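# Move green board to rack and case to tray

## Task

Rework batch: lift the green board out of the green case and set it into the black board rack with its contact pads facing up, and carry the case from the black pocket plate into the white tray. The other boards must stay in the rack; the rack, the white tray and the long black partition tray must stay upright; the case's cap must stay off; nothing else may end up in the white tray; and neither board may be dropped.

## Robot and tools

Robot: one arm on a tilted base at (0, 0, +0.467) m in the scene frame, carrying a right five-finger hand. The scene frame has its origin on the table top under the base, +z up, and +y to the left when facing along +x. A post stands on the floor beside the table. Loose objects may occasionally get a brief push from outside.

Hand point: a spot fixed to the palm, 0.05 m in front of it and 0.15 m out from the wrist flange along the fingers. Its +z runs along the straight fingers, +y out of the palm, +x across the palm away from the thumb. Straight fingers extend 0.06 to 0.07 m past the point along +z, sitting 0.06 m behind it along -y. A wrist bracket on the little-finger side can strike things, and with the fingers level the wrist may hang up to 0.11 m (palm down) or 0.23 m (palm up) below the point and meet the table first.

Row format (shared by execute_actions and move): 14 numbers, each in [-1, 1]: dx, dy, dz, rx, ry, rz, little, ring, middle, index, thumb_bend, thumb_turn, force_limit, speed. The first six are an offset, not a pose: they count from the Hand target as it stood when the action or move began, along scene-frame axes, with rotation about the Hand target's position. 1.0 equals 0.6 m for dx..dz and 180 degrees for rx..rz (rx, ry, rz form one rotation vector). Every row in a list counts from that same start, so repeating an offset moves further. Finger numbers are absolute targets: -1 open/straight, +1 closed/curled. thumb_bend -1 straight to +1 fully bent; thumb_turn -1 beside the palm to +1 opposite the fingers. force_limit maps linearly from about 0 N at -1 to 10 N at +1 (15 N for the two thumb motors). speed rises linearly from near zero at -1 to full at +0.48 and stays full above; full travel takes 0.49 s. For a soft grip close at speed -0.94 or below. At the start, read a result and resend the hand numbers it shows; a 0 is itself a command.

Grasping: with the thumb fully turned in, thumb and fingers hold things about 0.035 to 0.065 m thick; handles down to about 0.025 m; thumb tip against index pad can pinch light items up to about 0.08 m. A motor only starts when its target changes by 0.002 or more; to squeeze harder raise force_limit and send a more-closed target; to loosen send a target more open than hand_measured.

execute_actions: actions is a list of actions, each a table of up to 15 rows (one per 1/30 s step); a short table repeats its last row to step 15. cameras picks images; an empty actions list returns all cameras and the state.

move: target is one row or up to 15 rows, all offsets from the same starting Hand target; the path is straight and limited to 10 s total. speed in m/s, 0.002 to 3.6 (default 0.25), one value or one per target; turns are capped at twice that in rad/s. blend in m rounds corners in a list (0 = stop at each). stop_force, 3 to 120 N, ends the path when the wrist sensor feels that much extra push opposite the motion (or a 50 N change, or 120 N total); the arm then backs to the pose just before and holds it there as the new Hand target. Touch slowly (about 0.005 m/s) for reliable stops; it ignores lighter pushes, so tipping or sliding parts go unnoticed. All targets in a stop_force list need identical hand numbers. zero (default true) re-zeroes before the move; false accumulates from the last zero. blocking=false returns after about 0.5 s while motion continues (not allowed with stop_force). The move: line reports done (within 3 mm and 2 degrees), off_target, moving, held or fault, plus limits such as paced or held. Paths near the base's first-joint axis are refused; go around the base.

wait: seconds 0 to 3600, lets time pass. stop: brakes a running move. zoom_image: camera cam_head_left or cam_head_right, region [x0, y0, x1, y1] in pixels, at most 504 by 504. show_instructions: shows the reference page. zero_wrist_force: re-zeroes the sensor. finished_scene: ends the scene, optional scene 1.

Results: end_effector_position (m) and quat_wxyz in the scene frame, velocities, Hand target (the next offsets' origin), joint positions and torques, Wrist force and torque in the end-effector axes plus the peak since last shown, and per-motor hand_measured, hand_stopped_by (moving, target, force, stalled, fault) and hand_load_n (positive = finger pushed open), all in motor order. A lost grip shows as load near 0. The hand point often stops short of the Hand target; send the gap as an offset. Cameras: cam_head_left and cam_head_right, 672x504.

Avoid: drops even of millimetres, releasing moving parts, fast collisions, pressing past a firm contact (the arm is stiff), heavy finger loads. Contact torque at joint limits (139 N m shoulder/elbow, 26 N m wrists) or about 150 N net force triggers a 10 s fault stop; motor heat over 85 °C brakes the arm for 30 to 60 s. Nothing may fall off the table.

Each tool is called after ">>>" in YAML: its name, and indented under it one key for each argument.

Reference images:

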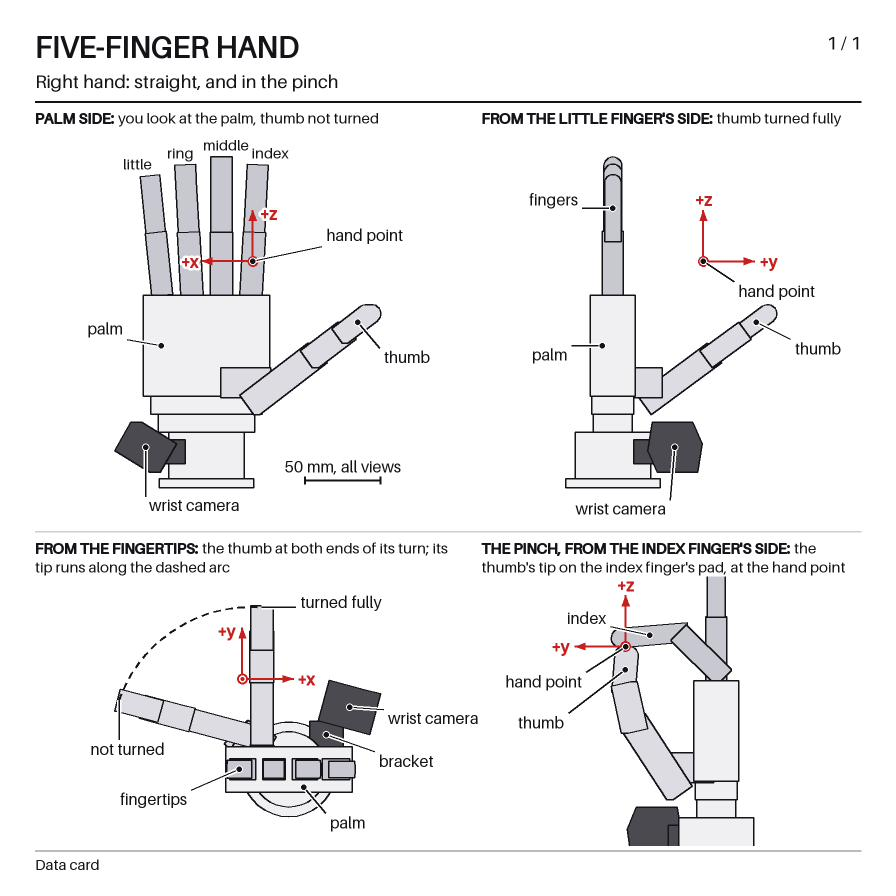

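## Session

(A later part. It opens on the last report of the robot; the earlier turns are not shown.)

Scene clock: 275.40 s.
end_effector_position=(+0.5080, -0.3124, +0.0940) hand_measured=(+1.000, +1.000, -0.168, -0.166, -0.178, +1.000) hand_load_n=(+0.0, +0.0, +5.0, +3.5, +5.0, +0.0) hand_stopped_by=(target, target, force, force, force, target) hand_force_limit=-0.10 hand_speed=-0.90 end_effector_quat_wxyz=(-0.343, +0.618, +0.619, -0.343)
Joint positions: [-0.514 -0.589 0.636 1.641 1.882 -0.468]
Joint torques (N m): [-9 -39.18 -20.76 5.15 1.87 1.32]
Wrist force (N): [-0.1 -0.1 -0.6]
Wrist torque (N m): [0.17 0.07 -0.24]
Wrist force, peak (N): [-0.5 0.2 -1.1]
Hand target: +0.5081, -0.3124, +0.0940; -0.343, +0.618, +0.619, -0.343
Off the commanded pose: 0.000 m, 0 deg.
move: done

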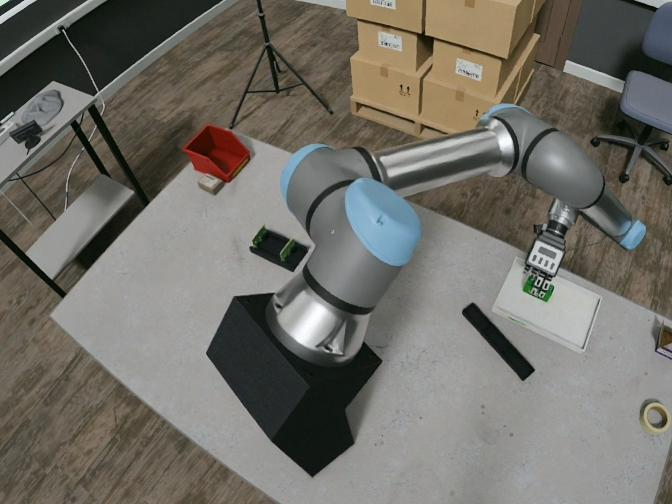

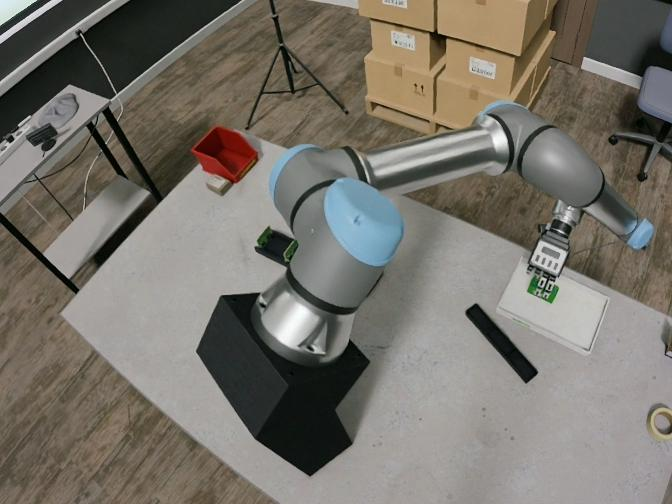

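>>> move:
  target: [0, 0, -0.07, 0, 0, 0, 1,1,0.15,0.15,0.1,1, -0.1, -0.9]
  speed: 0.04
  stop_force: 5

>>> move:
  target: [0, 0, -0.05, 0, 0, 0, 1,1,0.15,0.15,0.1,1, -0.1, -0.9]
  speed: 0.005
  stop_force: 3
  cameras: ["all"]

>>> zoom_image:
  camera: "cam_head_left"
  region: [480, 230, 620, 370]

Scene clock: 277.87 s.
end_effector_position=(+0.5081, -0.3124, +0.0520) hand_measured=(+1.000, +1.000, -0.168, -0.166, -0.178, +1.000) hand_load_n=(+0.0, +0.0, +5.0, +3.5, +5.0, +0.0) hand_stopped_by=(target, target, force, force, force, target) hand_force_limit=-0.10 hand_speed=-0.90 end_effector_quat_wxyz=(-0.343, +0.618, +0.619, -0.343)
Joint positions: [-0.501 -0.447 0.438 1.701 1.881 -0.455]
Joint torques (N m): [9.07 -41.46 -21.44 5.41 0 1.18]
Wrist force (N): [-0.3 -0.1 -1.2]
Wrist torque (N m): [0.21 0.14 -0.29]
Wrist force, peak (N): [-0.3 -0.1 -1.2]
Hand target: +0.5081, -0.3124, +0.0520; -0.343, +0.618, +0.619, -0.343
Off the commanded pose: 0.000 m, 0 deg.
move: done

Scene clock: 281.27 s.
end_effector_position=(+0.5081, -0.3124, +0.0402) hand_measured=(+1.000, +1.000, -0.168, -0.166, -0.178, +1.000) hand_load_n=(+0.0, +0.0, +5.0, +3.5, +5.0, +0.0) hand_stopped_by=(target, target, force, force, force, target) hand_force_limit=-0.10 hand_speed=-0.90 end_effector_quat_wxyz=(-0.343, +0.618, +0.619, -0.343)
Joint positions: [-0.498 -0.397 0.36 1.73 1.88 -0.452]
Joint torques (N m): [-1.86 -54.84 -3.91 0.21 -0.78 -1]
Wrist force (N): [-1.8 -2.4 -2.6]
Wrist torque (N m): [0.17 0.22 -0.37]
Wrist force, peak (N): [-1.5 -6.1 -5.3]
Hand target: +0.5080, -0.3124, +0.0402; -0.343, +0.618, +0.619, -0.343 (not the last commanded pose)
Off the commanded pose: 0.018 m, 0 deg.
move: contact

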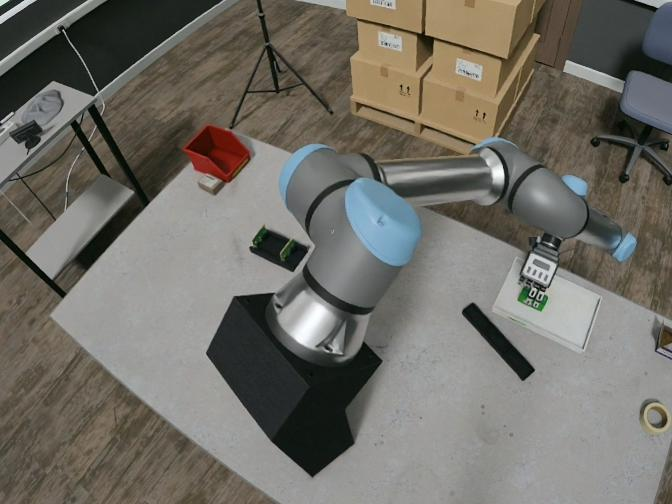

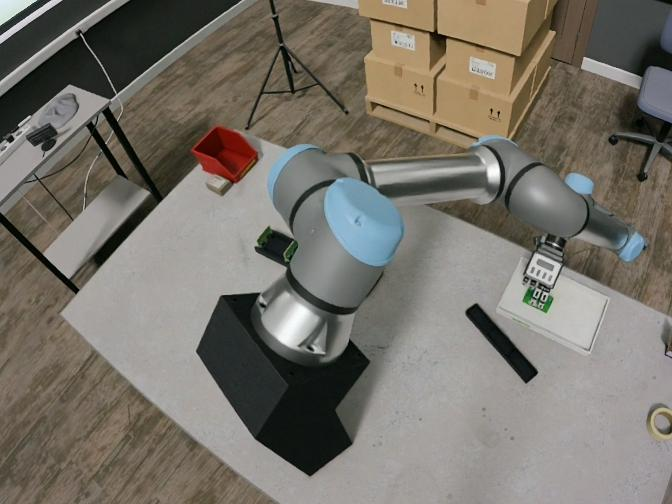

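Scaled by 3.600 from the camera's image (finer frame: 960x720).

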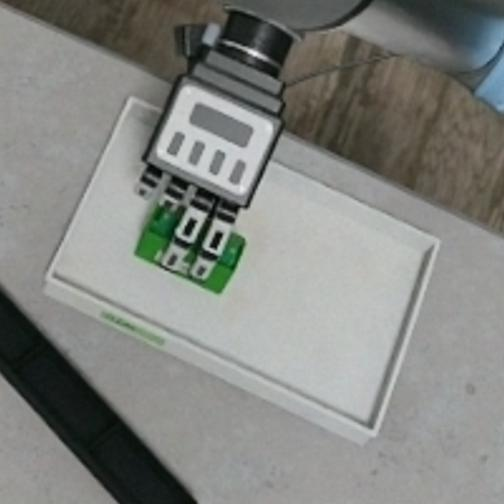

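>>> move:
  target: [0, 0, 0, 0, 0, 0, 1,1,-0.45,-0.45,-0.5,1, -0.1, -0.7]
  speed: 0.05

>>> move:
  target:
    - [0, 0, 0.1, 0, 0, 0, 1,1,-0.45,-0.45,-0.5,1, -0.1, -0.7]
    - [0.1, 0.1, 0.25, 0, 0, 0, 1,1,-0.45,-0.45,-0.5,1, -0.1, -0.7]
  speed: [0.08,0.2]
  blend: [0.02,0]
  cameras: ["all"]

>>> zoom_image:
  camera: "cam_head_left"
  region: [505, 270, 565, 330]

>>> zoom_image:
  camera: "cam_head_right"
  region: [505, 270, 565, 330]

Scene clock: 282.70 s.
end_effector_position=(+0.5080, -0.3124, +0.0402) hand_measured=(+1.000, +1.000, -0.450, -0.450, -0.500, +1.000) hand_load_n=(+0.0, +0.0, +0.0, +0.0, +0.0, +0.0) hand_stopped_by=(target, target, target, target, target, target) hand_force_limit=-0.10 hand_speed=-0.70 end_effector_quat_wxyz=(-0.343, +0.618, +0.619, -0.343)
Joint positions: [-0.498 -0.397 0.36 1.73 1.88 -0.452]
Joint torques (N m): [-13.2 -53.1 -7.66 3.49 -0.31 -1.02]
Wrist force (N): [-0.2 -0.2 -1.0]
Wrist torque (N m): [0.23 0.09 -0.29]
Wrist force, peak (N): [-1.6 -2.7 -3.1]
Hand target: +0.5080, -0.3124, +0.0402; -0.343, +0.618, +0.619, -0.343
Off the commanded pose: 0.000 m, 0 deg.
move: done

Scene clock: 284.57 s.
end_effector_position=(+0.5680, -0.2525, +0.1901) hand_measured=(+1.000, +1.000, -0.450, -0.450, -0.500, +1.000) hand_load_n=(+0.0, +0.0, +0.0, +0.0, +0.0, +0.0) hand_stopped_by=(target, target, target, target, target, target) hand_force_limit=-0.10 hand_speed=-0.70 end_effector_quat_wxyz=(-0.343, +0.618, +0.619, -0.343)
Joint positions: [-0.412 -0.756 0.711 1.765 1.868 -0.362]
Joint torques (N m): [13.19 -58.35 -4.97 4.99 -1.2 1.19]
Wrist force (N): [0.0 -0.2 -1.0]
Wrist torque (N m): [0.21 0.09 -0.22]
Wrist force, peak (N): [0.6 -0.7 -1.8]
Hand target: +0.5680, -0.2524, +0.1902; -0.343, +0.618, +0.619, -0.343
Off the commanded pose: 0.000 m, 0 deg.
move: done

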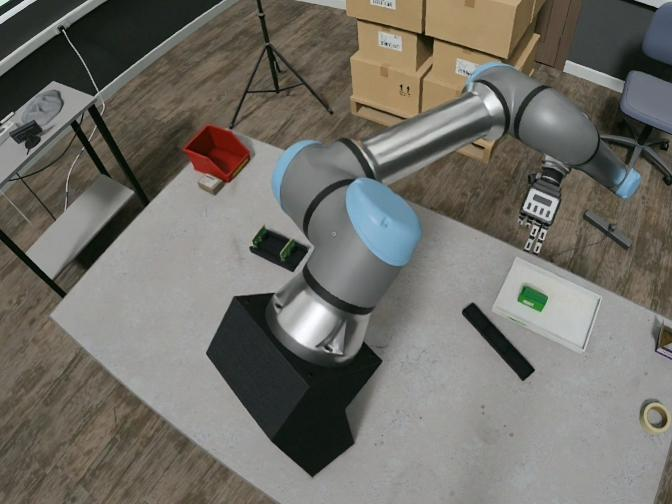

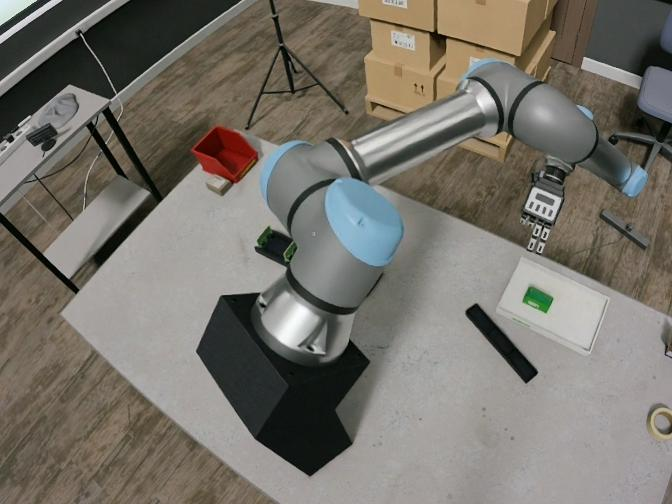

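Scaled by 8.400 from the camera's image (finer frame: 960x720).

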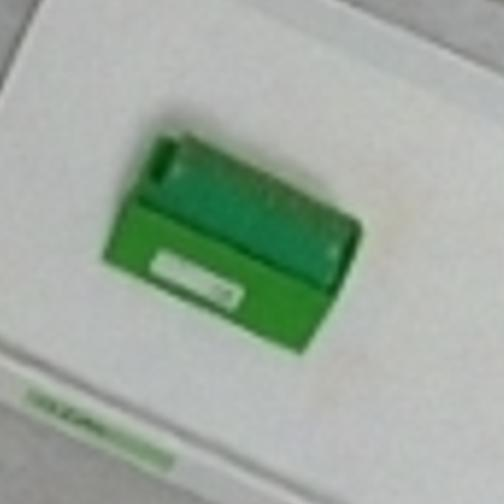

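Scaled by 8.400 from the camera's image (finer frame: 960x720).

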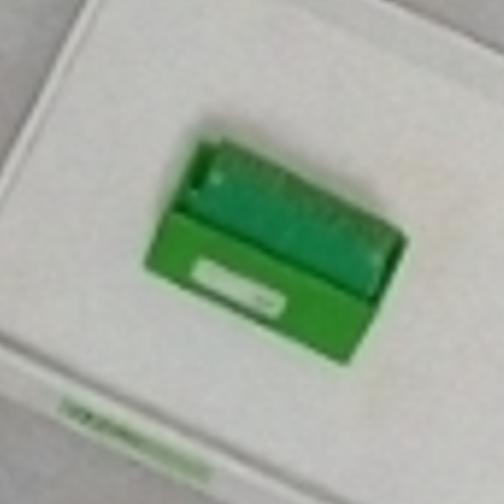

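>>> move:
  target: [-0.0957, -0.1033, -0.175, 0.0722, 0.0389, 0.0044, 1,1,-0.5,-0.5,-0.3,1, -0.5, 0.0]
  speed: 0.15
  cameras: ["all"]

>>> zoom_image:
  camera: "cam_head_left"
  region: [500, 245, 580, 325]

>>> zoom_image:
  camera: "cam_head_right"
  region: [500, 245, 580, 325]

Scene clock: 297.63 s.
end_effector_position=(+0.5103, -0.3142, +0.0854) hand_measured=(+1.000, +1.000, -0.500, -0.500, -0.300, +1.000) hand_load_n=(+0.0, +0.0, +0.0, +0.0, +0.0, +0.0) hand_stopped_by=(target, target, target, target, target, target) hand_force_limit=-0.50 hand_speed=0.00 end_effector_quat_wxyz=(-0.444, +0.549, +0.637, -0.310)
Joint positions: [-0.536 -0.302 0.099 2.05 1.858 -0.643]
Joint torques (N m): [-5.04 -37.35 -21.45 4.95 1.78 1.29]
Wrist force (N): [-0.2 0.1 -1.2]
Wrist torque (N m): [0.31 0.07 -0.19]
Wrist force, peak (N): [0.5 -1.0 -1.9]
Hand target: +0.5106, -0.3144, +0.0852; -0.445, +0.549, +0.636, -0.310
Off the commanded pose: 0.000 m, 0 deg.
move: done

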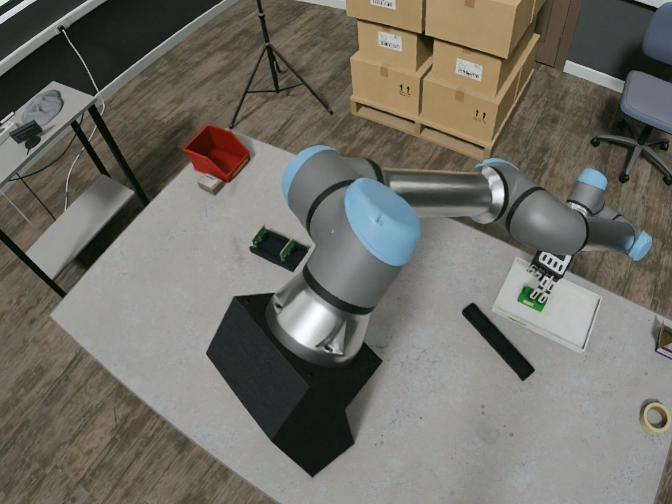

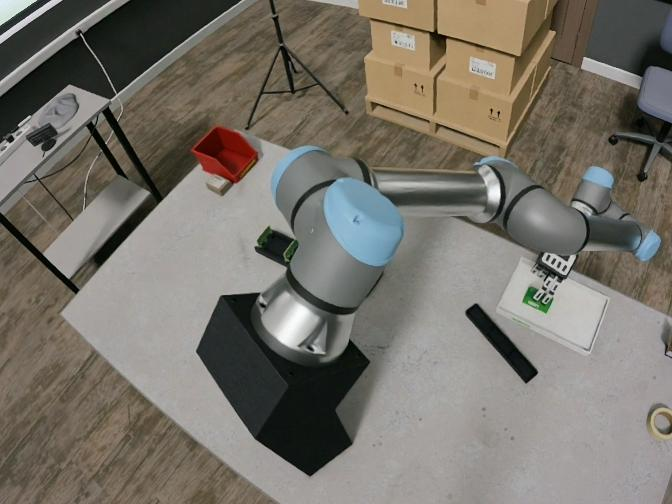

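Scaled by 6.300 from the camera's image (finer frame: 960x720).

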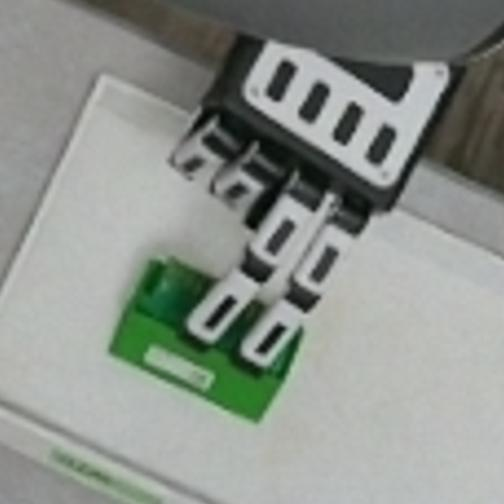

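Scaled by 6.300 from the camera's image (finer frame: 960x720).

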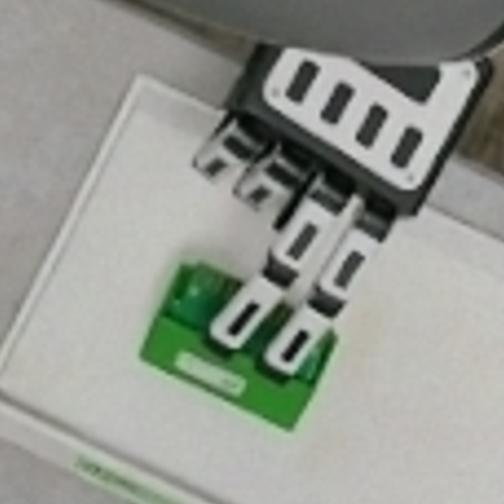

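>>> move:
  target: [0.0, 0, -0.057, 0, 0, 0, 1,1,-0.5,-0.5,-0.3,1, -0.5, 0.0]
  speed: 0.02
  stop_force: 3
  cameras: ["all"]

>>> zoom_image:
  camera: "cam_head_left"
  region: [500, 245, 580, 325]

>>> zoom_image:
  camera: "cam_head_right"
  region: [500, 245, 580, 325]

Scene clock: 302.03 s.
end_effector_position=(+0.5094, -0.3137, +0.0519) hand_measured=(+1.000, +1.000, -0.500, -0.500, -0.300, +1.000) hand_load_n=(+0.0, +0.0, +0.0, +0.0, +0.5, +0.0) hand_stopped_by=(target, target, target, target, target, target) hand_force_limit=-0.50 hand_speed=0.00 end_effector_quat_wxyz=(-0.413, +0.557, +0.655, -0.301)
Joint positions: [-0.53 -0.249 0.035 1.984 1.851 -0.656]
Joint torques (N m): [8.14 -38.67 -23.95 0.41 -1.01 -1.54]
Wrist force (N): [-0.6 0.0 -1.3]
Wrist torque (N m): [0.28 0.13 -0.11]
Wrist force, peak (N): [-0.3 0.0 -1.6]
Hand target: +0.5106, -0.3144, +0.0510; -0.445, +0.549, +0.636, -0.310
Off the commanded pose: 0.002 m, 5 deg.
elbow stopped short: the move would have taken joint 3 (elbow) straighter than the controller allows.
move: off_target

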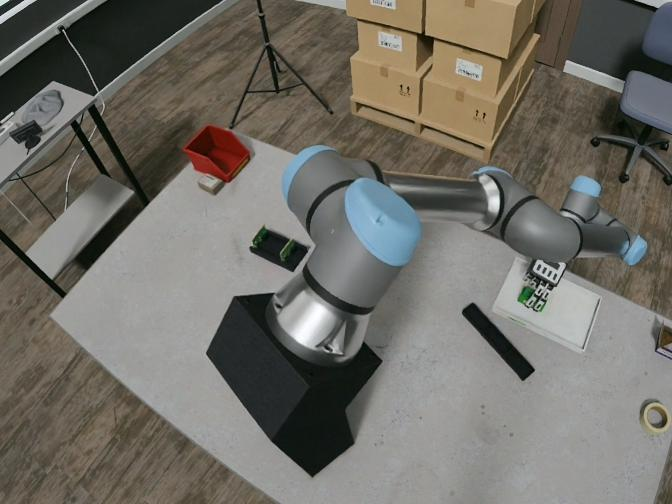

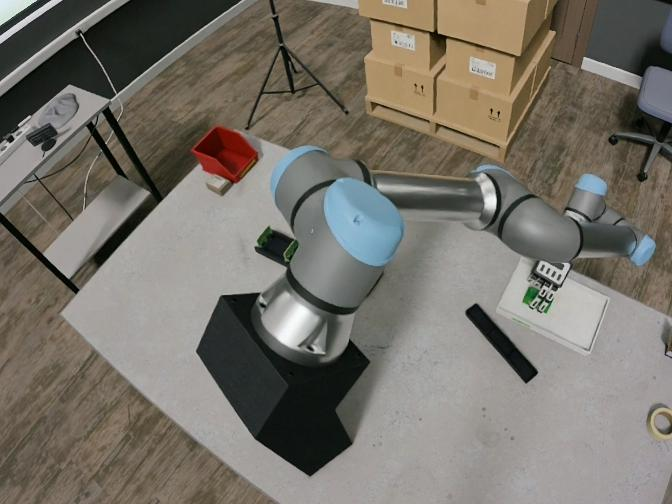

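Scaled by 6.300 from the camera's image (finer frame: 960x720).

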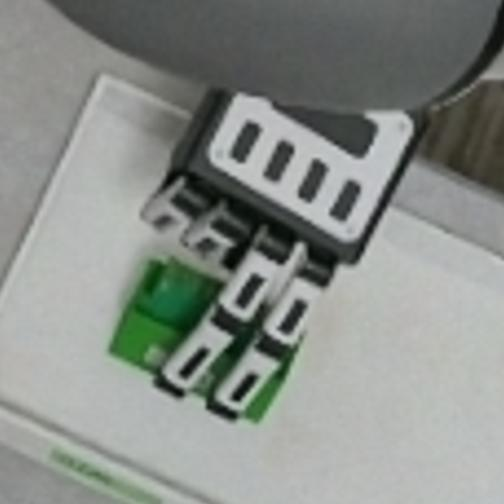

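Scaled by 6.300 from the camera's image (finer frame: 960x720).

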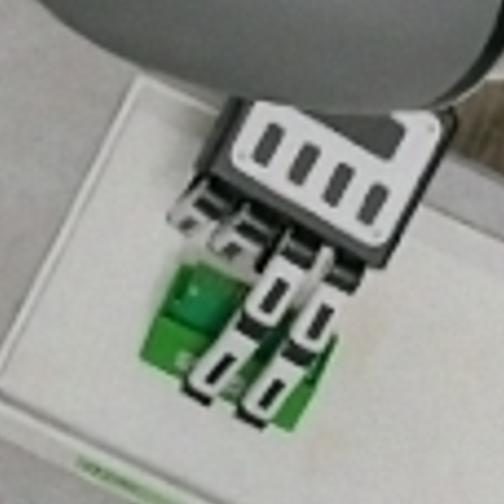

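>>> move:
  target:
    - [0.0, 0, 0.08, 0, 0, 0, 1,1,-0.5,-0.5,-0.5,1, -0.5, 0.0]
    - [-0.0043, 0.0032, 0.08, -0.0722,-0.0389,-0.0044, 1,1,-0.5,-0.5,-0.5,1, -0.5, 0.0]
  speed: [0.06,0.1]

>>> move:
  target: [0, 0, -0.098, 0, 0, 0, 1,1,-0.5,-0.5,-0.5,1, -0.5, 0.3]
  speed: 0.025
  stop_force: 4

Scene clock: 306.00 s.
end_effector_position=(+0.5080, -0.3124, +0.0990) hand_measured=(+1.000, +1.000, -0.500, -0.500, -0.500, +1.000) hand_load_n=(+0.0, +0.0, +0.0, +0.0, +0.0, +0.0) hand_stopped_by=(target, target, target, target, target, target) hand_force_limit=-0.50 hand_speed=0.00 end_effector_quat_wxyz=(-0.343, +0.618, +0.619, -0.343)
Joint positions: [-0.515 -0.603 0.655 1.636 1.882 -0.47]
Joint torques (N m): [8.87 -58.04 -3.9 0.64 1.76 1.2]
Wrist force (N): [0.2 -0.6 -1.1]
Wrist torque (N m): [0.15 0.03 -0.24]
Wrist force, peak (N): [-0.7 -0.1 -1.3]
Hand target: +0.5080, -0.3124, +0.0990; -0.343, +0.618, +0.619, -0.343
Off the commanded pose: 0.000 m, 0 deg.
move: done

Scene clock: 309.30 s.
end_effector_position=(+0.5080, -0.3124, +0.0402) hand_measured=(+1.000, +1.000, -0.500, -0.500, -0.500, +1.000) hand_load_n=(+0.0, +0.0, +0.0, +0.0, +0.0, +0.0) hand_stopped_by=(target, target, target, target, target, target) hand_force_limit=-0.50 hand_speed=0.30 end_effector_quat_wxyz=(-0.343, +0.618, +0.619, -0.343)
Joint positions: [-0.498 -0.397 0.36 1.73 1.88 -0.452]
Joint torques (N m): [10.17 -39.58 -20.37 5.12 -0.31 1.21]
Wrist force (N): [-0.4 -0.3 -1.1]
Wrist torque (N m): [0.22 0.11 -0.30]
Wrist force, peak (N): [-0.5 -0.3 -1.5]
Hand target: +0.5080, -0.3124, +0.0402; -0.343, +0.618, +0.619, -0.343
Off the commanded pose: 0.000 m, 0 deg.
move: done

>>> move:
  target: [0, 0, 0, 0, 0, 0, 1,1,0.1,0.1,-0.1,1, -0.5, -0.9]
  speed: 0.05

>>> move:
  target: [0, 0, 0, 0, 0, 0, 1,1,0.15,0.15,-0.05,1, -0.1, -0.9]
  speed: 0.05

Scene clock: 311.50 s.
end_effector_position=(+0.5080, -0.3124, +0.0402) hand_measured=(+1.000, +1.000, -0.110, -0.100, -0.296, +1.000) hand_load_n=(+0.0, +0.0, +3.5, +2.5, +4.5, +0.0) hand_stopped_by=(target, target, force, force, force, target) hand_force_limit=-0.50 hand_speed=-0.90 end_effector_quat_wxyz=(-0.343, +0.618, +0.619, -0.343)
Joint positions: [-0.498 -0.397 0.36 1.73 1.88 -0.452]
Joint torques (N m): [9.23 -39.34 -21.81 5.06 0.82 1.08]
Wrist force (N): [-0.1 0.2 -1.0]
Wrist torque (N m): [0.26 0.08 -0.28]
Wrist force, peak (N): [-0.1 -0.5 -1.5]
Hand target: +0.5080, -0.3124, +0.0402; -0.343, +0.618, +0.619, -0.343
Off the commanded pose: 0.000 m, 0 deg.
move: done

Scene clock: 312.00 s.
end_effector_position=(+0.5080, -0.3124, +0.0402) hand_measured=(+1.000, +1.000, -0.104, -0.084, -0.296, +1.000) hand_load_n=(+0.0, +0.0, +5.5, +5.5, +7.5, +0.0) hand_stopped_by=(target, target, force, force, force, target) hand_force_limit=-0.10 hand_speed=-0.90 end_effector_quat_wxyz=(-0.343, +0.618, +0.619, -0.343)
Joint positions: [-0.498 -0.397 0.36 1.73 1.88 -0.452]
Joint torques (N m): [10.25 -39.15 -21.49 4.98 0.91 1.24]
Wrist force (N): [-0.4 -0.9 -1.7]
Wrist torque (N m): [0.18 0.14 -0.32]
Wrist force, peak (N): [-0.4 -0.9 -2.0]
Hand target: +0.5080, -0.3124, +0.0402; -0.343, +0.618, +0.619, -0.343
Off the commanded pose: 0.000 m, 0 deg.
move: done

>>> move:
  target:
    - [0, 0, 0.12, 0, 0, 0, 1,1,0.15,0.15,-0.05,1, -0.1, -0.9]
    - [-0.2667, 0.3333, 0.12, 0, 0, 0, 1,1,0.15,0.15,-0.05,1, -0.1, -0.9]
    - [-0.2667, 0.3333, 0.03, 0, 0, 0, 1,1,0.15,0.15,-0.05,1, -0.1, -0.9]
  speed: [0.08,0.15,0.08]
  blend: [0.02,0.02,0]
  cameras: ["all"]

>>> zoom_image:
  camera: "cam_head_left"
  region: [420, 240, 540, 360]

Scene clock: 316.40 s.
end_effector_position=(+0.3480, -0.1125, +0.0583) hand_measured=(+1.000, +1.000, -0.104, -0.084, -0.296, +1.000) hand_load_n=(+0.0, +0.0, +5.5, +5.5, +8.0, +0.0) hand_stopped_by=(target, target, force, force, force, target) hand_force_limit=-0.10 hand_speed=-0.90 end_effector_quat_wxyz=(-0.343, +0.618, +0.619, -0.343)
Joint positions: [-0.317 -0.73 1.417 1.061 1.853 -0.265]
Joint torques (N m): [19 -30.84 -9.12 5.24 -0.95 0.96]
Wrist force (N): [0.5 0.2 -0.6]
Wrist torque (N m): [0.22 -0.09 -0.16]
Wrist force, peak (N): [-0.5 -1.1 -2.0]
Hand target: +0.3480, -0.1125, +0.0582; -0.343, +0.618, +0.619, -0.343
Off the commanded pose: 0.000 m, 0 deg.
move: done

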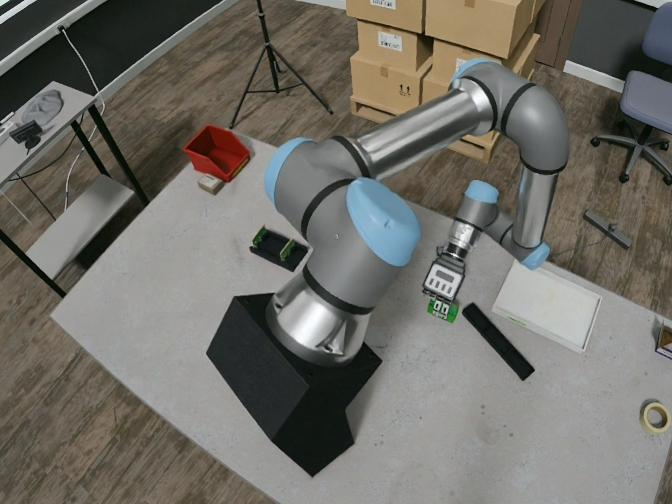

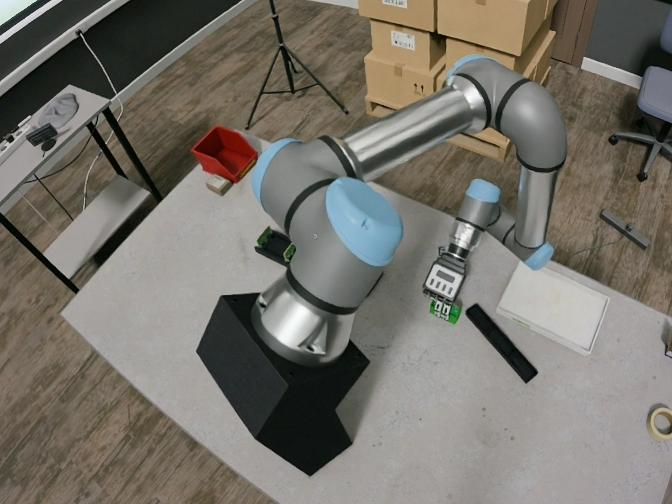

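Scaled by 4.200 from the camera's image (finer frame: 960x720).

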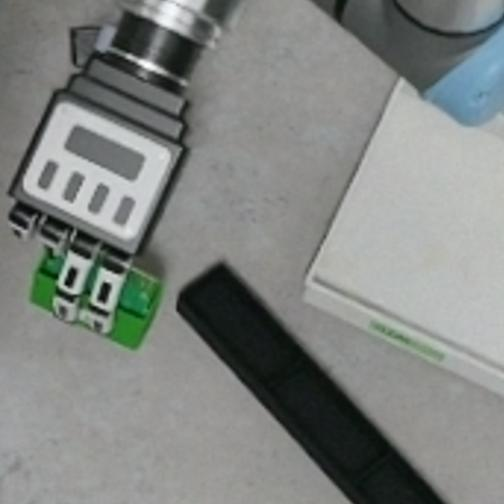

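>>> move:
  target: [0, 0, -0.06, 0, 0, 0, 1,1,0.15,0.15,-0.05,1, -0.1, -0.9]
  speed: 0.006
  stop_force: 3

>>> move:
  target: [0, 0, 0, 0, 0, 0, 1,1,-0.45,-0.45,-0.5,1, -0.1, -0.7]
  speed: 0.05

>>> move:
  target:
    - [0, 0, 0.1, 0, 0, 0, 1,1,-0.5,-0.5,-0.3,1, -0.5, 0]
    - [0.1, 0.0, 0.15, 0, 0, 0, 1,1,-0.5,-0.5,-0.3,1, -0.5, 0]
  speed: [0.08,0.2]
  blend: [0.02,0]
  cameras: ["all"]

>>> zoom_image:
  camera: "cam_head_left"
  region: [415, 275, 475, 335]

>>> zoom_image:
  camera: "cam_head_right"
  region: [415, 275, 475, 335]

Scene clock: 321.33 s.
end_effector_position=(+0.3480, -0.1125, +0.0380) hand_measured=(+1.000, +1.000, -0.104, -0.084, -0.296, +1.000) hand_load_n=(+0.0, +0.5, +5.5, +6.0, +7.0, +0.0) hand_stopped_by=(target, target, force, force, force, target) hand_force_limit=-0.10 hand_speed=-0.90 end_effector_quat_wxyz=(-0.343, +0.618, +0.619, -0.343)
Joint positions: [-0.314 -0.681 1.364 1.067 1.853 -0.262]
Joint torques (N m): [13.01 -46.51 7.59 -0.06 -1.05 -0.93]
Wrist force (N): [0.4 -2.2 -1.5]
Wrist torque (N m): [0.11 -0.07 -0.21]
Wrist force, peak (N): [-1.1 -6.9 -4.0]
Hand target: +0.3480, -0.1125, +0.0380; -0.343, +0.618, +0.619, -0.343 (not the last commanded pose)
Off the commanded pose: 0.016 m, 0 deg.
move: contact

Scene clock: 322.10 s.
end_effector_position=(+0.3480, -0.1125, +0.0379) hand_measured=(+1.000, +1.000, -0.450, -0.450, -0.500, +1.000) hand_load_n=(+0.0, +0.0, +0.0, +0.0, +0.0, +0.0) hand_stopped_by=(target, target, target, target, target, target) hand_force_limit=-0.10 hand_speed=-0.70 end_effector_quat_wxyz=(-0.343, +0.618, +0.619, -0.343)
Joint positions: [-0.314 -0.681 1.364 1.067 1.853 -0.262]
Joint torques (N m): [7.9 -47.21 6.75 2.22 -1.04 -1.1]
Wrist force (N): [0.5 -0.1 -0.7]
Wrist torque (N m): [0.20 -0.08 -0.15]
Wrist force, peak (N): [0.2 -2.4 -1.3]
Hand target: +0.3480, -0.1125, +0.0380; -0.343, +0.618, +0.619, -0.343
Off the commanded pose: 0.000 m, 0 deg.
move: done

Scene clock: 323.80 s.
end_effector_position=(+0.4080, -0.1125, +0.1280) hand_measured=(+1.000, +1.000, -0.500, -0.500, -0.300, +1.000) hand_load_n=(+0.0, +0.0, +0.0, +0.0, +0.0, +0.0) hand_stopped_by=(target, target, target, target, target, target) hand_force_limit=-0.50 hand_speed=0.00 end_effector_quat_wxyz=(-0.343, +0.618, +0.619, -0.343)
Joint positions: [-0.283 -0.863 1.397 1.224 1.847 -0.23]
Joint torques (N m): [20.25 -44.46 -10.57 5.1 -1.39 1.26]
Wrist force (N): [0.4 -0.4 -0.8]
Wrist torque (N m): [0.18 -0.07 -0.19]
Wrist force, peak (N): [0.5 -0.3 -1.9]
Hand target: +0.4080, -0.1125, +0.1280; -0.343, +0.618, +0.619, -0.343
Off the commanded pose: 0.000 m, 0 deg.
move: done

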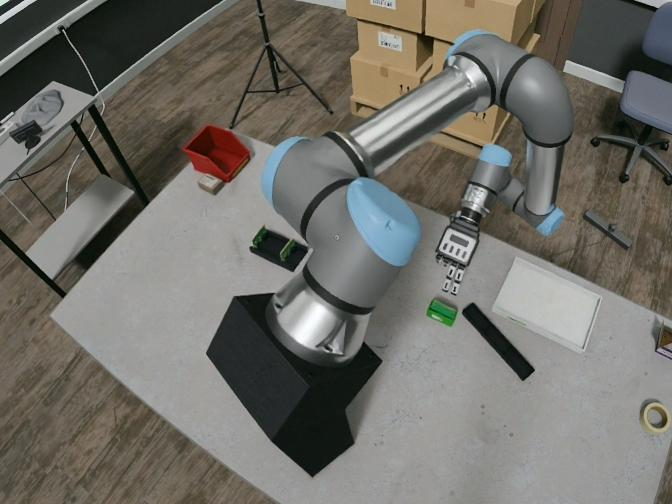

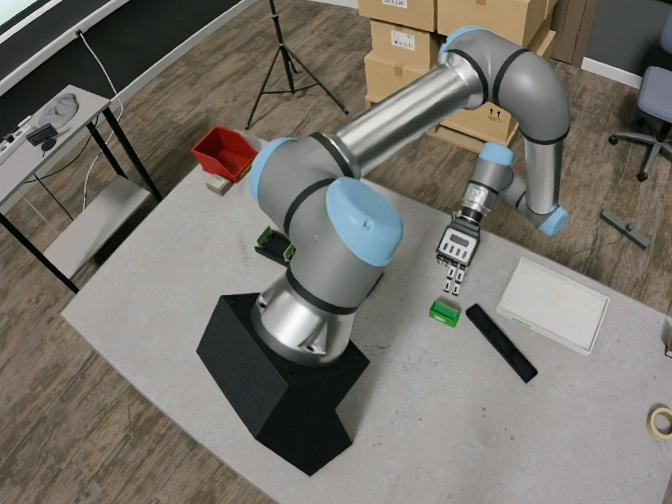

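Scaled by 8.400 from the camera's image (finer frame: 960x720).

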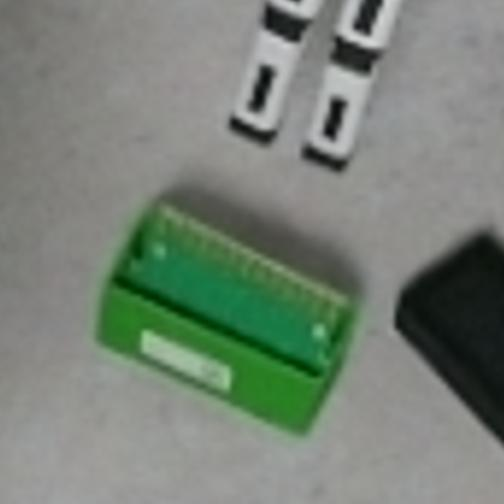

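Scaled by 8.400 from the camera's image (finer frame: 960x720).

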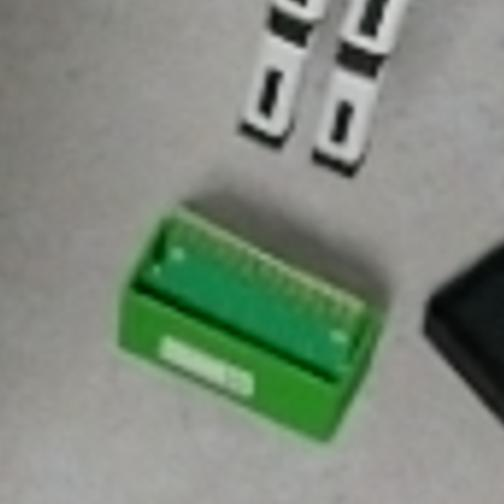

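>>> move:
  target:
    - [0.02, 0.09, -0.12, 0.0722, 0.0389, 0.0044, 1,1,-0.5,-0.5,-0.3,1, -0.5, 0]
  speed: 0.15

>>> move:
  target: [0, 0, -0.09, 0,0,0, 1,1,-0.5,-0.5,-0.3,1, -0.5, 0]
  speed: 0.008
  stop_force: 3

Scene clock: 327.17 s.
end_effector_position=(+0.4200, -0.0585, +0.0560) hand_measured=(+1.000, +1.000, -0.500, -0.500, -0.300, +1.000) hand_load_n=(+0.0, +0.0, +0.0, +0.0, +0.0, +0.0) hand_stopped_by=(target, target, target, target, target, target) hand_force_limit=-0.50 hand_speed=0.00 end_effector_quat_wxyz=(-0.445, +0.549, +0.636, -0.310)
Joint positions: [-0.231 -0.6 1.074 1.447 1.763 -0.343]
Joint torques (N m): [21.04 -32.95 -14.06 4.78 -1.51 -1.51]
Wrist force (N): [0.1 -0.5 -0.4]
Wrist torque (N m): [0.08 -0.01 -0.04]
Wrist force, peak (N): [0.1 -0.6 -1.1]
Hand target: +0.4200, -0.0585, +0.0560; -0.445, +0.549, +0.636, -0.310
Off the commanded pose: 0.000 m, 0 deg.
move: done

Scene clock: 334.27 s.
end_effector_position=(+0.4200, -0.0585, +0.0073) hand_measured=(+1.000, +1.000, -0.500, -0.500, -0.300, +1.000) hand_load_n=(+0.0, +0.0, +0.0, +0.0, -1.5, +0.0) hand_stopped_by=(target, target, target, target, target, target) hand_force_limit=-0.50 hand_speed=0.00 end_effector_quat_wxyz=(-0.445, +0.549, +0.636, -0.310)
Joint positions: [-0.231 -0.47 0.907 1.484 1.763 -0.343]
Joint torques (N m): [20.94 -51.05 1.75 -0.08 -1.28 0.65]
Wrist force (N): [-0.2 -1.7 -1.0]
Wrist torque (N m): [0.06 0.08 -0.12]
Wrist force, peak (N): [0.1 -4.4 -2.7]
Hand target: +0.4200, -0.0585, +0.0073; -0.445, +0.549, +0.636, -0.310 (not the last commanded pose)
Off the commanded pose: 0.005 m, 0 deg.
move: contact

>>> move:
  target: [0, 0, 0.035, 0,0,0, 1,1,-0.5,0.25,-0.3,1, -0.5, 0]
  speed: 0.08

>>> move:
  target: [0, 0, -0.04, 0,0,0, 1,1,-0.5,0.25,-0.3,1, -0.5, 0]
  speed: 0.005
  stop_force: 3

>>> move:
  target: [0, 0, 0.035, 0,0,0, 1,1,0.2,-0.5,-0.3,1, -0.5, 0]
  speed: 0.08

>>> move:
  target: [0, 0, -0.04, 0,0,0, 1,1,0.2,-0.5,-0.3,1, -0.5, 0]
  speed: 0.005
  stop_force: 3

Scene clock: 335.80 s.
end_effector_position=(+0.4200, -0.0584, +0.0282) hand_measured=(+1.000, +1.000, -0.500, -0.418, -0.300, +1.000) hand_load_n=(+0.0, +0.0, +0.0, +0.0, +0.0, +0.0) hand_stopped_by=(target, target, target, force, target, target) hand_force_limit=-0.50 hand_speed=0.00 end_effector_quat_wxyz=(-0.445, +0.549, +0.636, -0.310)
Joint positions: [-0.231 -0.528 0.983 1.466 1.763 -0.343]
Joint torques (N m): [2.48 -51.98 4.05 0.37 0.68 -1.31]
Wrist force (N): [-0.1 -0.4 -0.6]
Wrist torque (N m): [0.11 0.05 -0.08]
Wrist force, peak (N): [0.7 -5.0 -1.4]
Hand target: +0.4200, -0.0585, +0.0283; -0.445, +0.549, +0.636, -0.310
Off the commanded pose: 0.000 m, 0 deg.
move: done

Scene clock: 340.70 s.
end_effector_position=(+0.4200, -0.0585, +0.0087) hand_measured=(+1.000, +1.000, -0.500, -0.418, -0.300, +1.000) hand_load_n=(+0.0, +0.0, +0.0, +0.5, +0.0, +0.0) hand_stopped_by=(target, target, target, force, target, target) hand_force_limit=-0.50 hand_speed=0.00 end_effector_quat_wxyz=(-0.445, +0.549, +0.636, -0.310)
Joint positions: [-0.231 -0.474 0.912 1.483 1.763 -0.343]
Joint torques (N m): [20.75 -49.06 2.44 -0.25 -1.35 0.81]
Wrist force (N): [0.4 -2.6 -1.9]
Wrist torque (N m): [0.08 0.07 -0.10]
Wrist force, peak (N): [0.9 -4.2 -3.2]
Hand target: +0.4200, -0.0585, +0.0087; -0.445, +0.549, +0.636, -0.310 (not the last commanded pose)
Off the commanded pose: 0.004 m, 0 deg.
move: contact

Scene clock: 341.47 s.
end_effector_position=(+0.4200, -0.0584, +0.0296) hand_measured=(+1.000, +1.000, -0.326, -0.500, -0.300, +1.000) hand_load_n=(+0.0, +0.0, +0.0, +0.0, +0.0, +0.0) hand_stopped_by=(target, target, force, target, target, target) hand_force_limit=-0.50 hand_speed=0.00 end_effector_quat_wxyz=(-0.445, +0.549, +0.636, -0.310)
Joint positions: [-0.231 -0.531 0.988 1.465 1.763 -0.343]
Joint torques (N m): [2.8 -49.02 3.66 0.23 0.79 -1.49]
Wrist force (N): [-0.3 -0.3 -0.7]
Wrist torque (N m): [0.13 0.08 -0.08]
Wrist force, peak (N): [0.5 -2.9 -0.4]
Hand target: +0.4200, -0.0585, +0.0297; -0.445, +0.549, +0.636, -0.310
Off the commanded pose: 0.000 m, 0 deg.
move: done

Scene clock: 345.87 s.
end_effector_position=(+0.4200, -0.0585, +0.0126) hand_measured=(+1.000, +1.000, -0.326, -0.500, -0.300, +1.000) hand_load_n=(+0.0, +0.0, +0.0, -0.5, +0.0, +0.0) hand_stopped_by=(target, target, force, target, target, target) hand_force_limit=-0.50 hand_speed=0.00 end_effector_quat_wxyz=(-0.445, +0.549, +0.636, -0.310)
Joint positions: [-0.231 -0.485 0.927 1.479 1.763 -0.343]
Joint torques (N m): [20.72 -49.26 2.82 -0.29 -1.15 0.4]
Wrist force (N): [0.2 -2.7 -2.0]
Wrist torque (N m): [0.06 0.09 -0.14]
Wrist force, peak (N): [0.7 -4.2 -2.9]
Hand target: +0.4200, -0.0585, +0.0126; -0.445, +0.549, +0.636, -0.310 (not the last commanded pose)
Off the commanded pose: 0.007 m, 0 deg.
move: contact

>>> move:
  target: [0, 0, 0.035, 0,0,0, 1,1,0.2,0.25,-0.3,1, 0, -0.5]
  speed: 0.08

>>> move:
  target: [0, 0, -0.045, 0,0,0, 1,1,0.2,0.25,-0.3,1, 0, -0.5]
  speed: 0.006
  stop_force: 3
  cameras: ["all"]

>>> zoom_image:
  camera: "cam_head_left"
  region: [400, 260, 480, 340]

Scene clock: 347.43 s.
end_effector_position=(+0.4200, -0.0584, +0.0336) hand_measured=(+1.000, +1.000, -0.326, +0.250, -0.300, +1.000) hand_load_n=(+0.0, +0.0, +0.0, +0.0, +0.0, +0.0) hand_stopped_by=(target, target, force, target, target, target) hand_force_limit=0.00 hand_speed=-0.50 end_effector_quat_wxyz=(-0.445, +0.549, +0.636, -0.310)
Joint positions: [-0.231 -0.542 1.002 1.462 1.763 -0.343]
Joint torques (N m): [-0.33 -50.56 1.49 0.32 0.81 -1.44]
Wrist force (N): [-0.2 -0.5 -0.5]
Wrist torque (N m): [0.11 0.06 -0.08]
Wrist force, peak (N): [0.3 -2.7 -2.1]
Hand target: +0.4200, -0.0585, +0.0336; -0.445, +0.549, +0.636, -0.310
Off the commanded pose: 0.000 m, 0 deg.
move: done

Scene clock: 351.93 s.
end_effector_position=(+0.4200, -0.0585, +0.0126) hand_measured=(+1.000, +1.000, -0.326, +0.250, -0.300, +1.000) hand_load_n=(+0.0, +0.0, +0.5, +0.0, +0.0, +0.0) hand_stopped_by=(target, target, force, target, target, target) hand_force_limit=0.00 hand_speed=-0.50 end_effector_quat_wxyz=(-0.445, +0.549, +0.636, -0.310)
Joint positions: [-0.231 -0.485 0.927 1.479 1.763 -0.343]
Joint torques (N m): [19.21 -49.93 2.99 -0.33 -1.33 0.62]
Wrist force (N): [-0.2 -2.8 -2.0]
Wrist torque (N m): [0.05 0.15 -0.16]
Wrist force, peak (N): [1.0 -5.2 -3.3]
Hand target: +0.4200, -0.0585, +0.0126; -0.445, +0.549, +0.636, -0.310 (not the last commanded pose)
Off the commanded pose: 0.006 m, 0 deg.
move: contact

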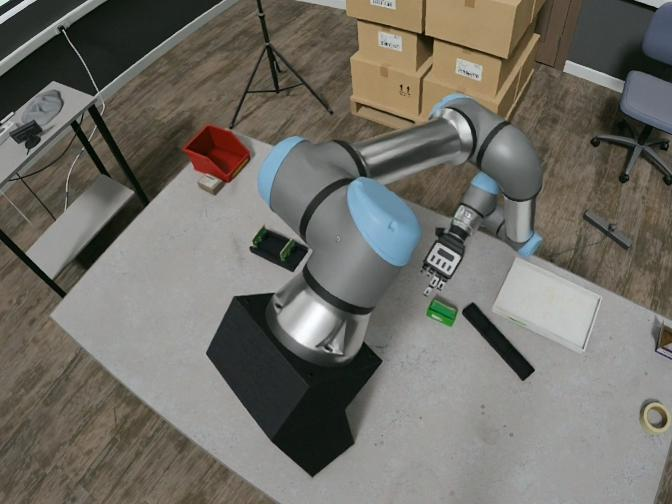

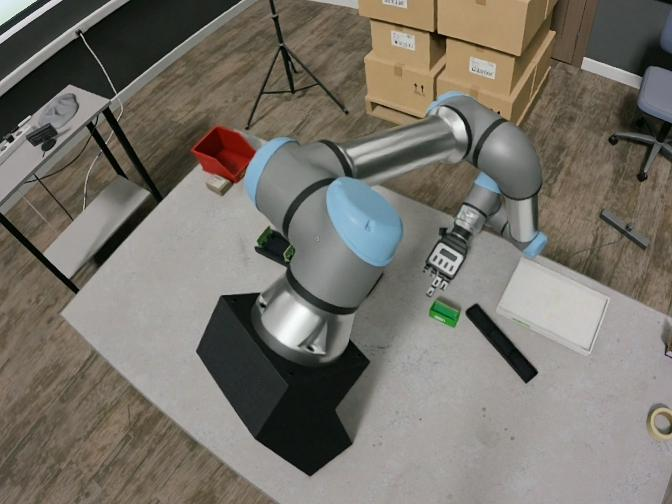

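Scaled by 6.300 from the camera's image (finer frame: 960x720).

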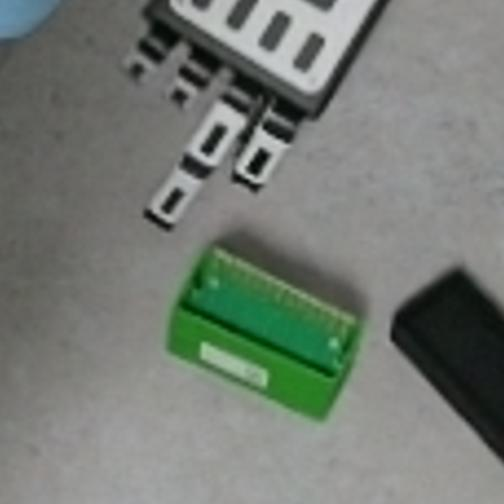

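>>> move:
  target: [0, 0, 0.035, 0,0,0, 1,1,-0.8,0.25,-0.3,1, 0, -0.5]
  speed: 0.08

>>> move:
  target: [0, 0, -0.055, 0,0,0, 1,1,-0.8,0.25,-0.3,1, 0, -0.5]
  speed: 0.006
  stop_force: 3

>>> move:
  target: [0, 0, 0.035, 0,0,0, 1,1,0.21,-0.5,-0.3,1, 0, -0.5]
  speed: 0.08

>>> move:
  target: [0, 0, -0.055, 0,0,0, 1,1,0.21,-0.5,-0.3,1, 0, -0.5]
  speed: 0.006
  stop_force: 3

Scene clock: 353.17 s.
end_effector_position=(+0.4200, -0.0584, +0.0335) hand_measured=(+1.000, +1.000, -0.800, +0.250, -0.300, +1.000) hand_load_n=(+0.0, +0.0, +0.0, +0.0, +0.0, +0.0) hand_stopped_by=(target, target, target, target, target, target) hand_force_limit=0.00 hand_speed=-0.50 end_effector_quat_wxyz=(-0.445, +0.549, +0.636, -0.310)
Joint positions: [-0.231 -0.542 1.001 1.462 1.763 -0.343]
Joint torques (N m): [1.61 -50.35 3.01 0.28 0.9 -1.41]
Wrist force (N): [-0.2 -0.2 -0.5]
Wrist torque (N m): [0.14 0.06 -0.07]
Wrist force, peak (N): [0.2 -3.2 -2.2]
Hand target: +0.4200, -0.0585, +0.0336; -0.445, +0.549, +0.636, -0.310
Off the commanded pose: 0.000 m, 0 deg.
move: done

Scene clock: 357.73 s.
end_effector_position=(+0.4200, -0.0585, +0.0120) hand_measured=(+1.000, +1.000, -0.800, +0.250, -0.300, +1.000) hand_load_n=(+0.0, +0.0, +0.0, +0.0, +0.0, +0.0) hand_stopped_by=(target, target, target, target, target, target) hand_force_limit=0.00 hand_speed=-0.50 end_effector_quat_wxyz=(-0.445, +0.549, +0.636, -0.310)
Joint positions: [-0.231 -0.483 0.925 1.48 1.763 -0.343]
Joint torques (N m): [21.13 -50.72 1.6 -0.27 -1.13 0.67]
Wrist force (N): [0.1 -2.3 -0.9]
Wrist torque (N m): [0.07 0.07 -0.09]
Wrist force, peak (N): [0.8 -5.7 -1.4]
Hand target: +0.4200, -0.0585, +0.0120; -0.445, +0.549, +0.636, -0.310 (not the last commanded pose)
Off the commanded pose: 0.011 m, 0 deg.
move: contact

Scene clock: 358.73 s.
end_effector_position=(+0.4200, -0.0584, +0.0330) hand_measured=(+1.000, +1.000, +0.210, -0.500, -0.300, +1.000) hand_load_n=(+0.0, +0.0, +0.0, +0.0, +0.0, +0.0) hand_stopped_by=(target, target, target, target, target, target) hand_force_limit=0.00 hand_speed=-0.50 end_effector_quat_wxyz=(-0.445, +0.549, +0.636, -0.310)
Joint positions: [-0.231 -0.54 1 1.462 1.763 -0.343]
Joint torques (N m): [-1.35 -50.74 2.61 0.43 0.6 -1.49]
Wrist force (N): [-0.1 -0.1 -0.5]
Wrist torque (N m): [0.16 0.05 -0.06]
Wrist force, peak (N): [0.3 -2.6 -1.0]
Hand target: +0.4200, -0.0585, +0.0330; -0.445, +0.549, +0.636, -0.310
Off the commanded pose: 0.000 m, 0 deg.
move: done

Scene clock: 363.17 s.
end_effector_position=(+0.4200, -0.0585, +0.0122) hand_measured=(+1.000, +1.000, +0.210, -0.500, -0.300, +1.000) hand_load_n=(+0.0, +0.0, +0.0, +0.0, +0.0, +0.0) hand_stopped_by=(target, target, target, target, target, target) hand_force_limit=0.00 hand_speed=-0.50 end_effector_quat_wxyz=(-0.445, +0.549, +0.636, -0.310)
Joint positions: [-0.231 -0.484 0.926 1.48 1.763 -0.343]
Joint torques (N m): [20.73 -49.38 1.88 -0.22 -1.18 0.73]
Wrist force (N): [0.4 -3.2 -1.2]
Wrist torque (N m): [0.05 0.06 -0.14]
Wrist force, peak (N): [1.0 -6.6 -1.8]
Hand target: +0.4200, -0.0585, +0.0122; -0.445, +0.549, +0.636, -0.310 (not the last commanded pose)
Off the commanded pose: 0.012 m, 0 deg.
move: contact

>>> move:
  target: [0.03, 0.06, 0.18, 0,0,0, 1,1,-0.5,-0.5,-0.3,1, 0, -0.5]
  speed: 0.15
  cameras: ["all"]

>>> zoom_image:
  camera: "cam_head_left"
  region: [422, 292, 462, 332]

>>> zoom_image:
  camera: "cam_head_right"
  region: [424, 292, 464, 332]

Scene clock: 373.43 s.
end_effector_position=(+0.4380, -0.0225, +0.1202) hand_measured=(+1.000, +1.000, -0.500, -0.500, -0.300, +1.000) hand_load_n=(+0.0, +0.0, +0.0, +0.0, +0.0, +0.0) hand_stopped_by=(target, target, target, target, target, target) hand_force_limit=0.00 hand_speed=-0.50 end_effector_quat_wxyz=(-0.445, +0.549, +0.636, -0.310)
Joint positions: [-0.162 -0.729 1.188 1.474 1.739 -0.277]
Joint torques (N m): [24.78 -52.14 2.97 5.25 -1.39 1.34]
Wrist force (N): [-0.4 0.1 -0.5]
Wrist torque (N m): [0.23 0.02 -0.20]
Wrist force, peak (N): [0.4 -3.6 -1.3]
Hand target: +0.4380, -0.0225, +0.1202; -0.445, +0.549, +0.636, -0.310
Off the commanded pose: 0.000 m, 0 deg.
move: done

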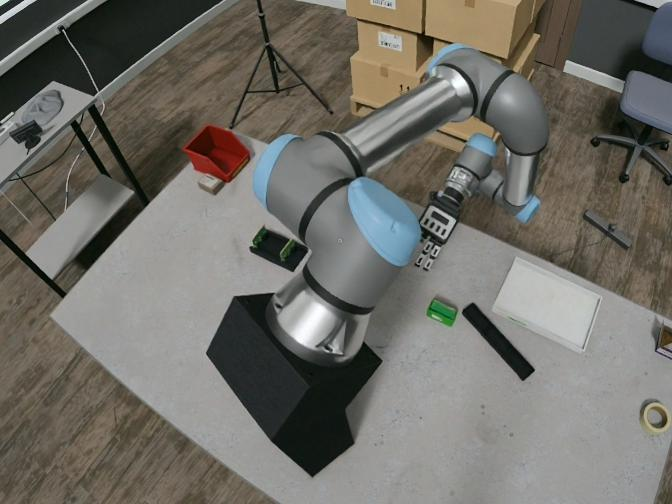

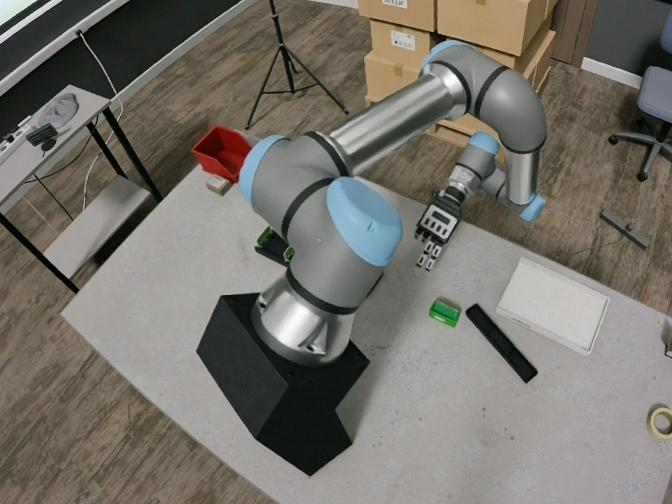

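Scaled by 12.600 from the camera's image (finer frame: 960x720).

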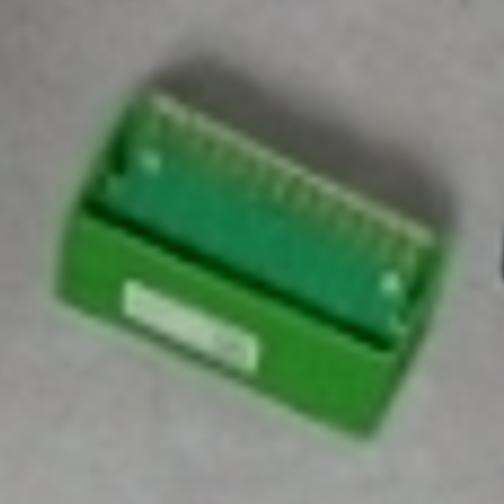

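Scaled by 12.600 from the camera's image (finer frame: 960x720).

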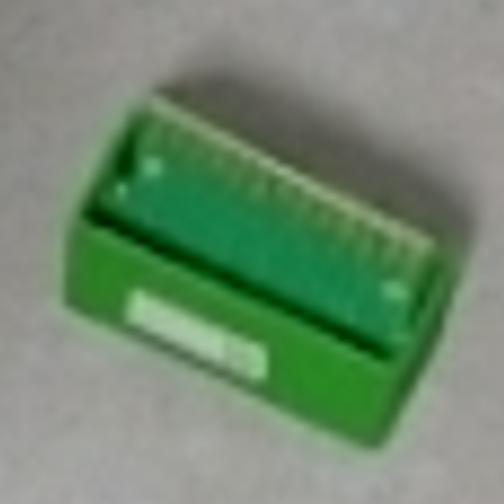

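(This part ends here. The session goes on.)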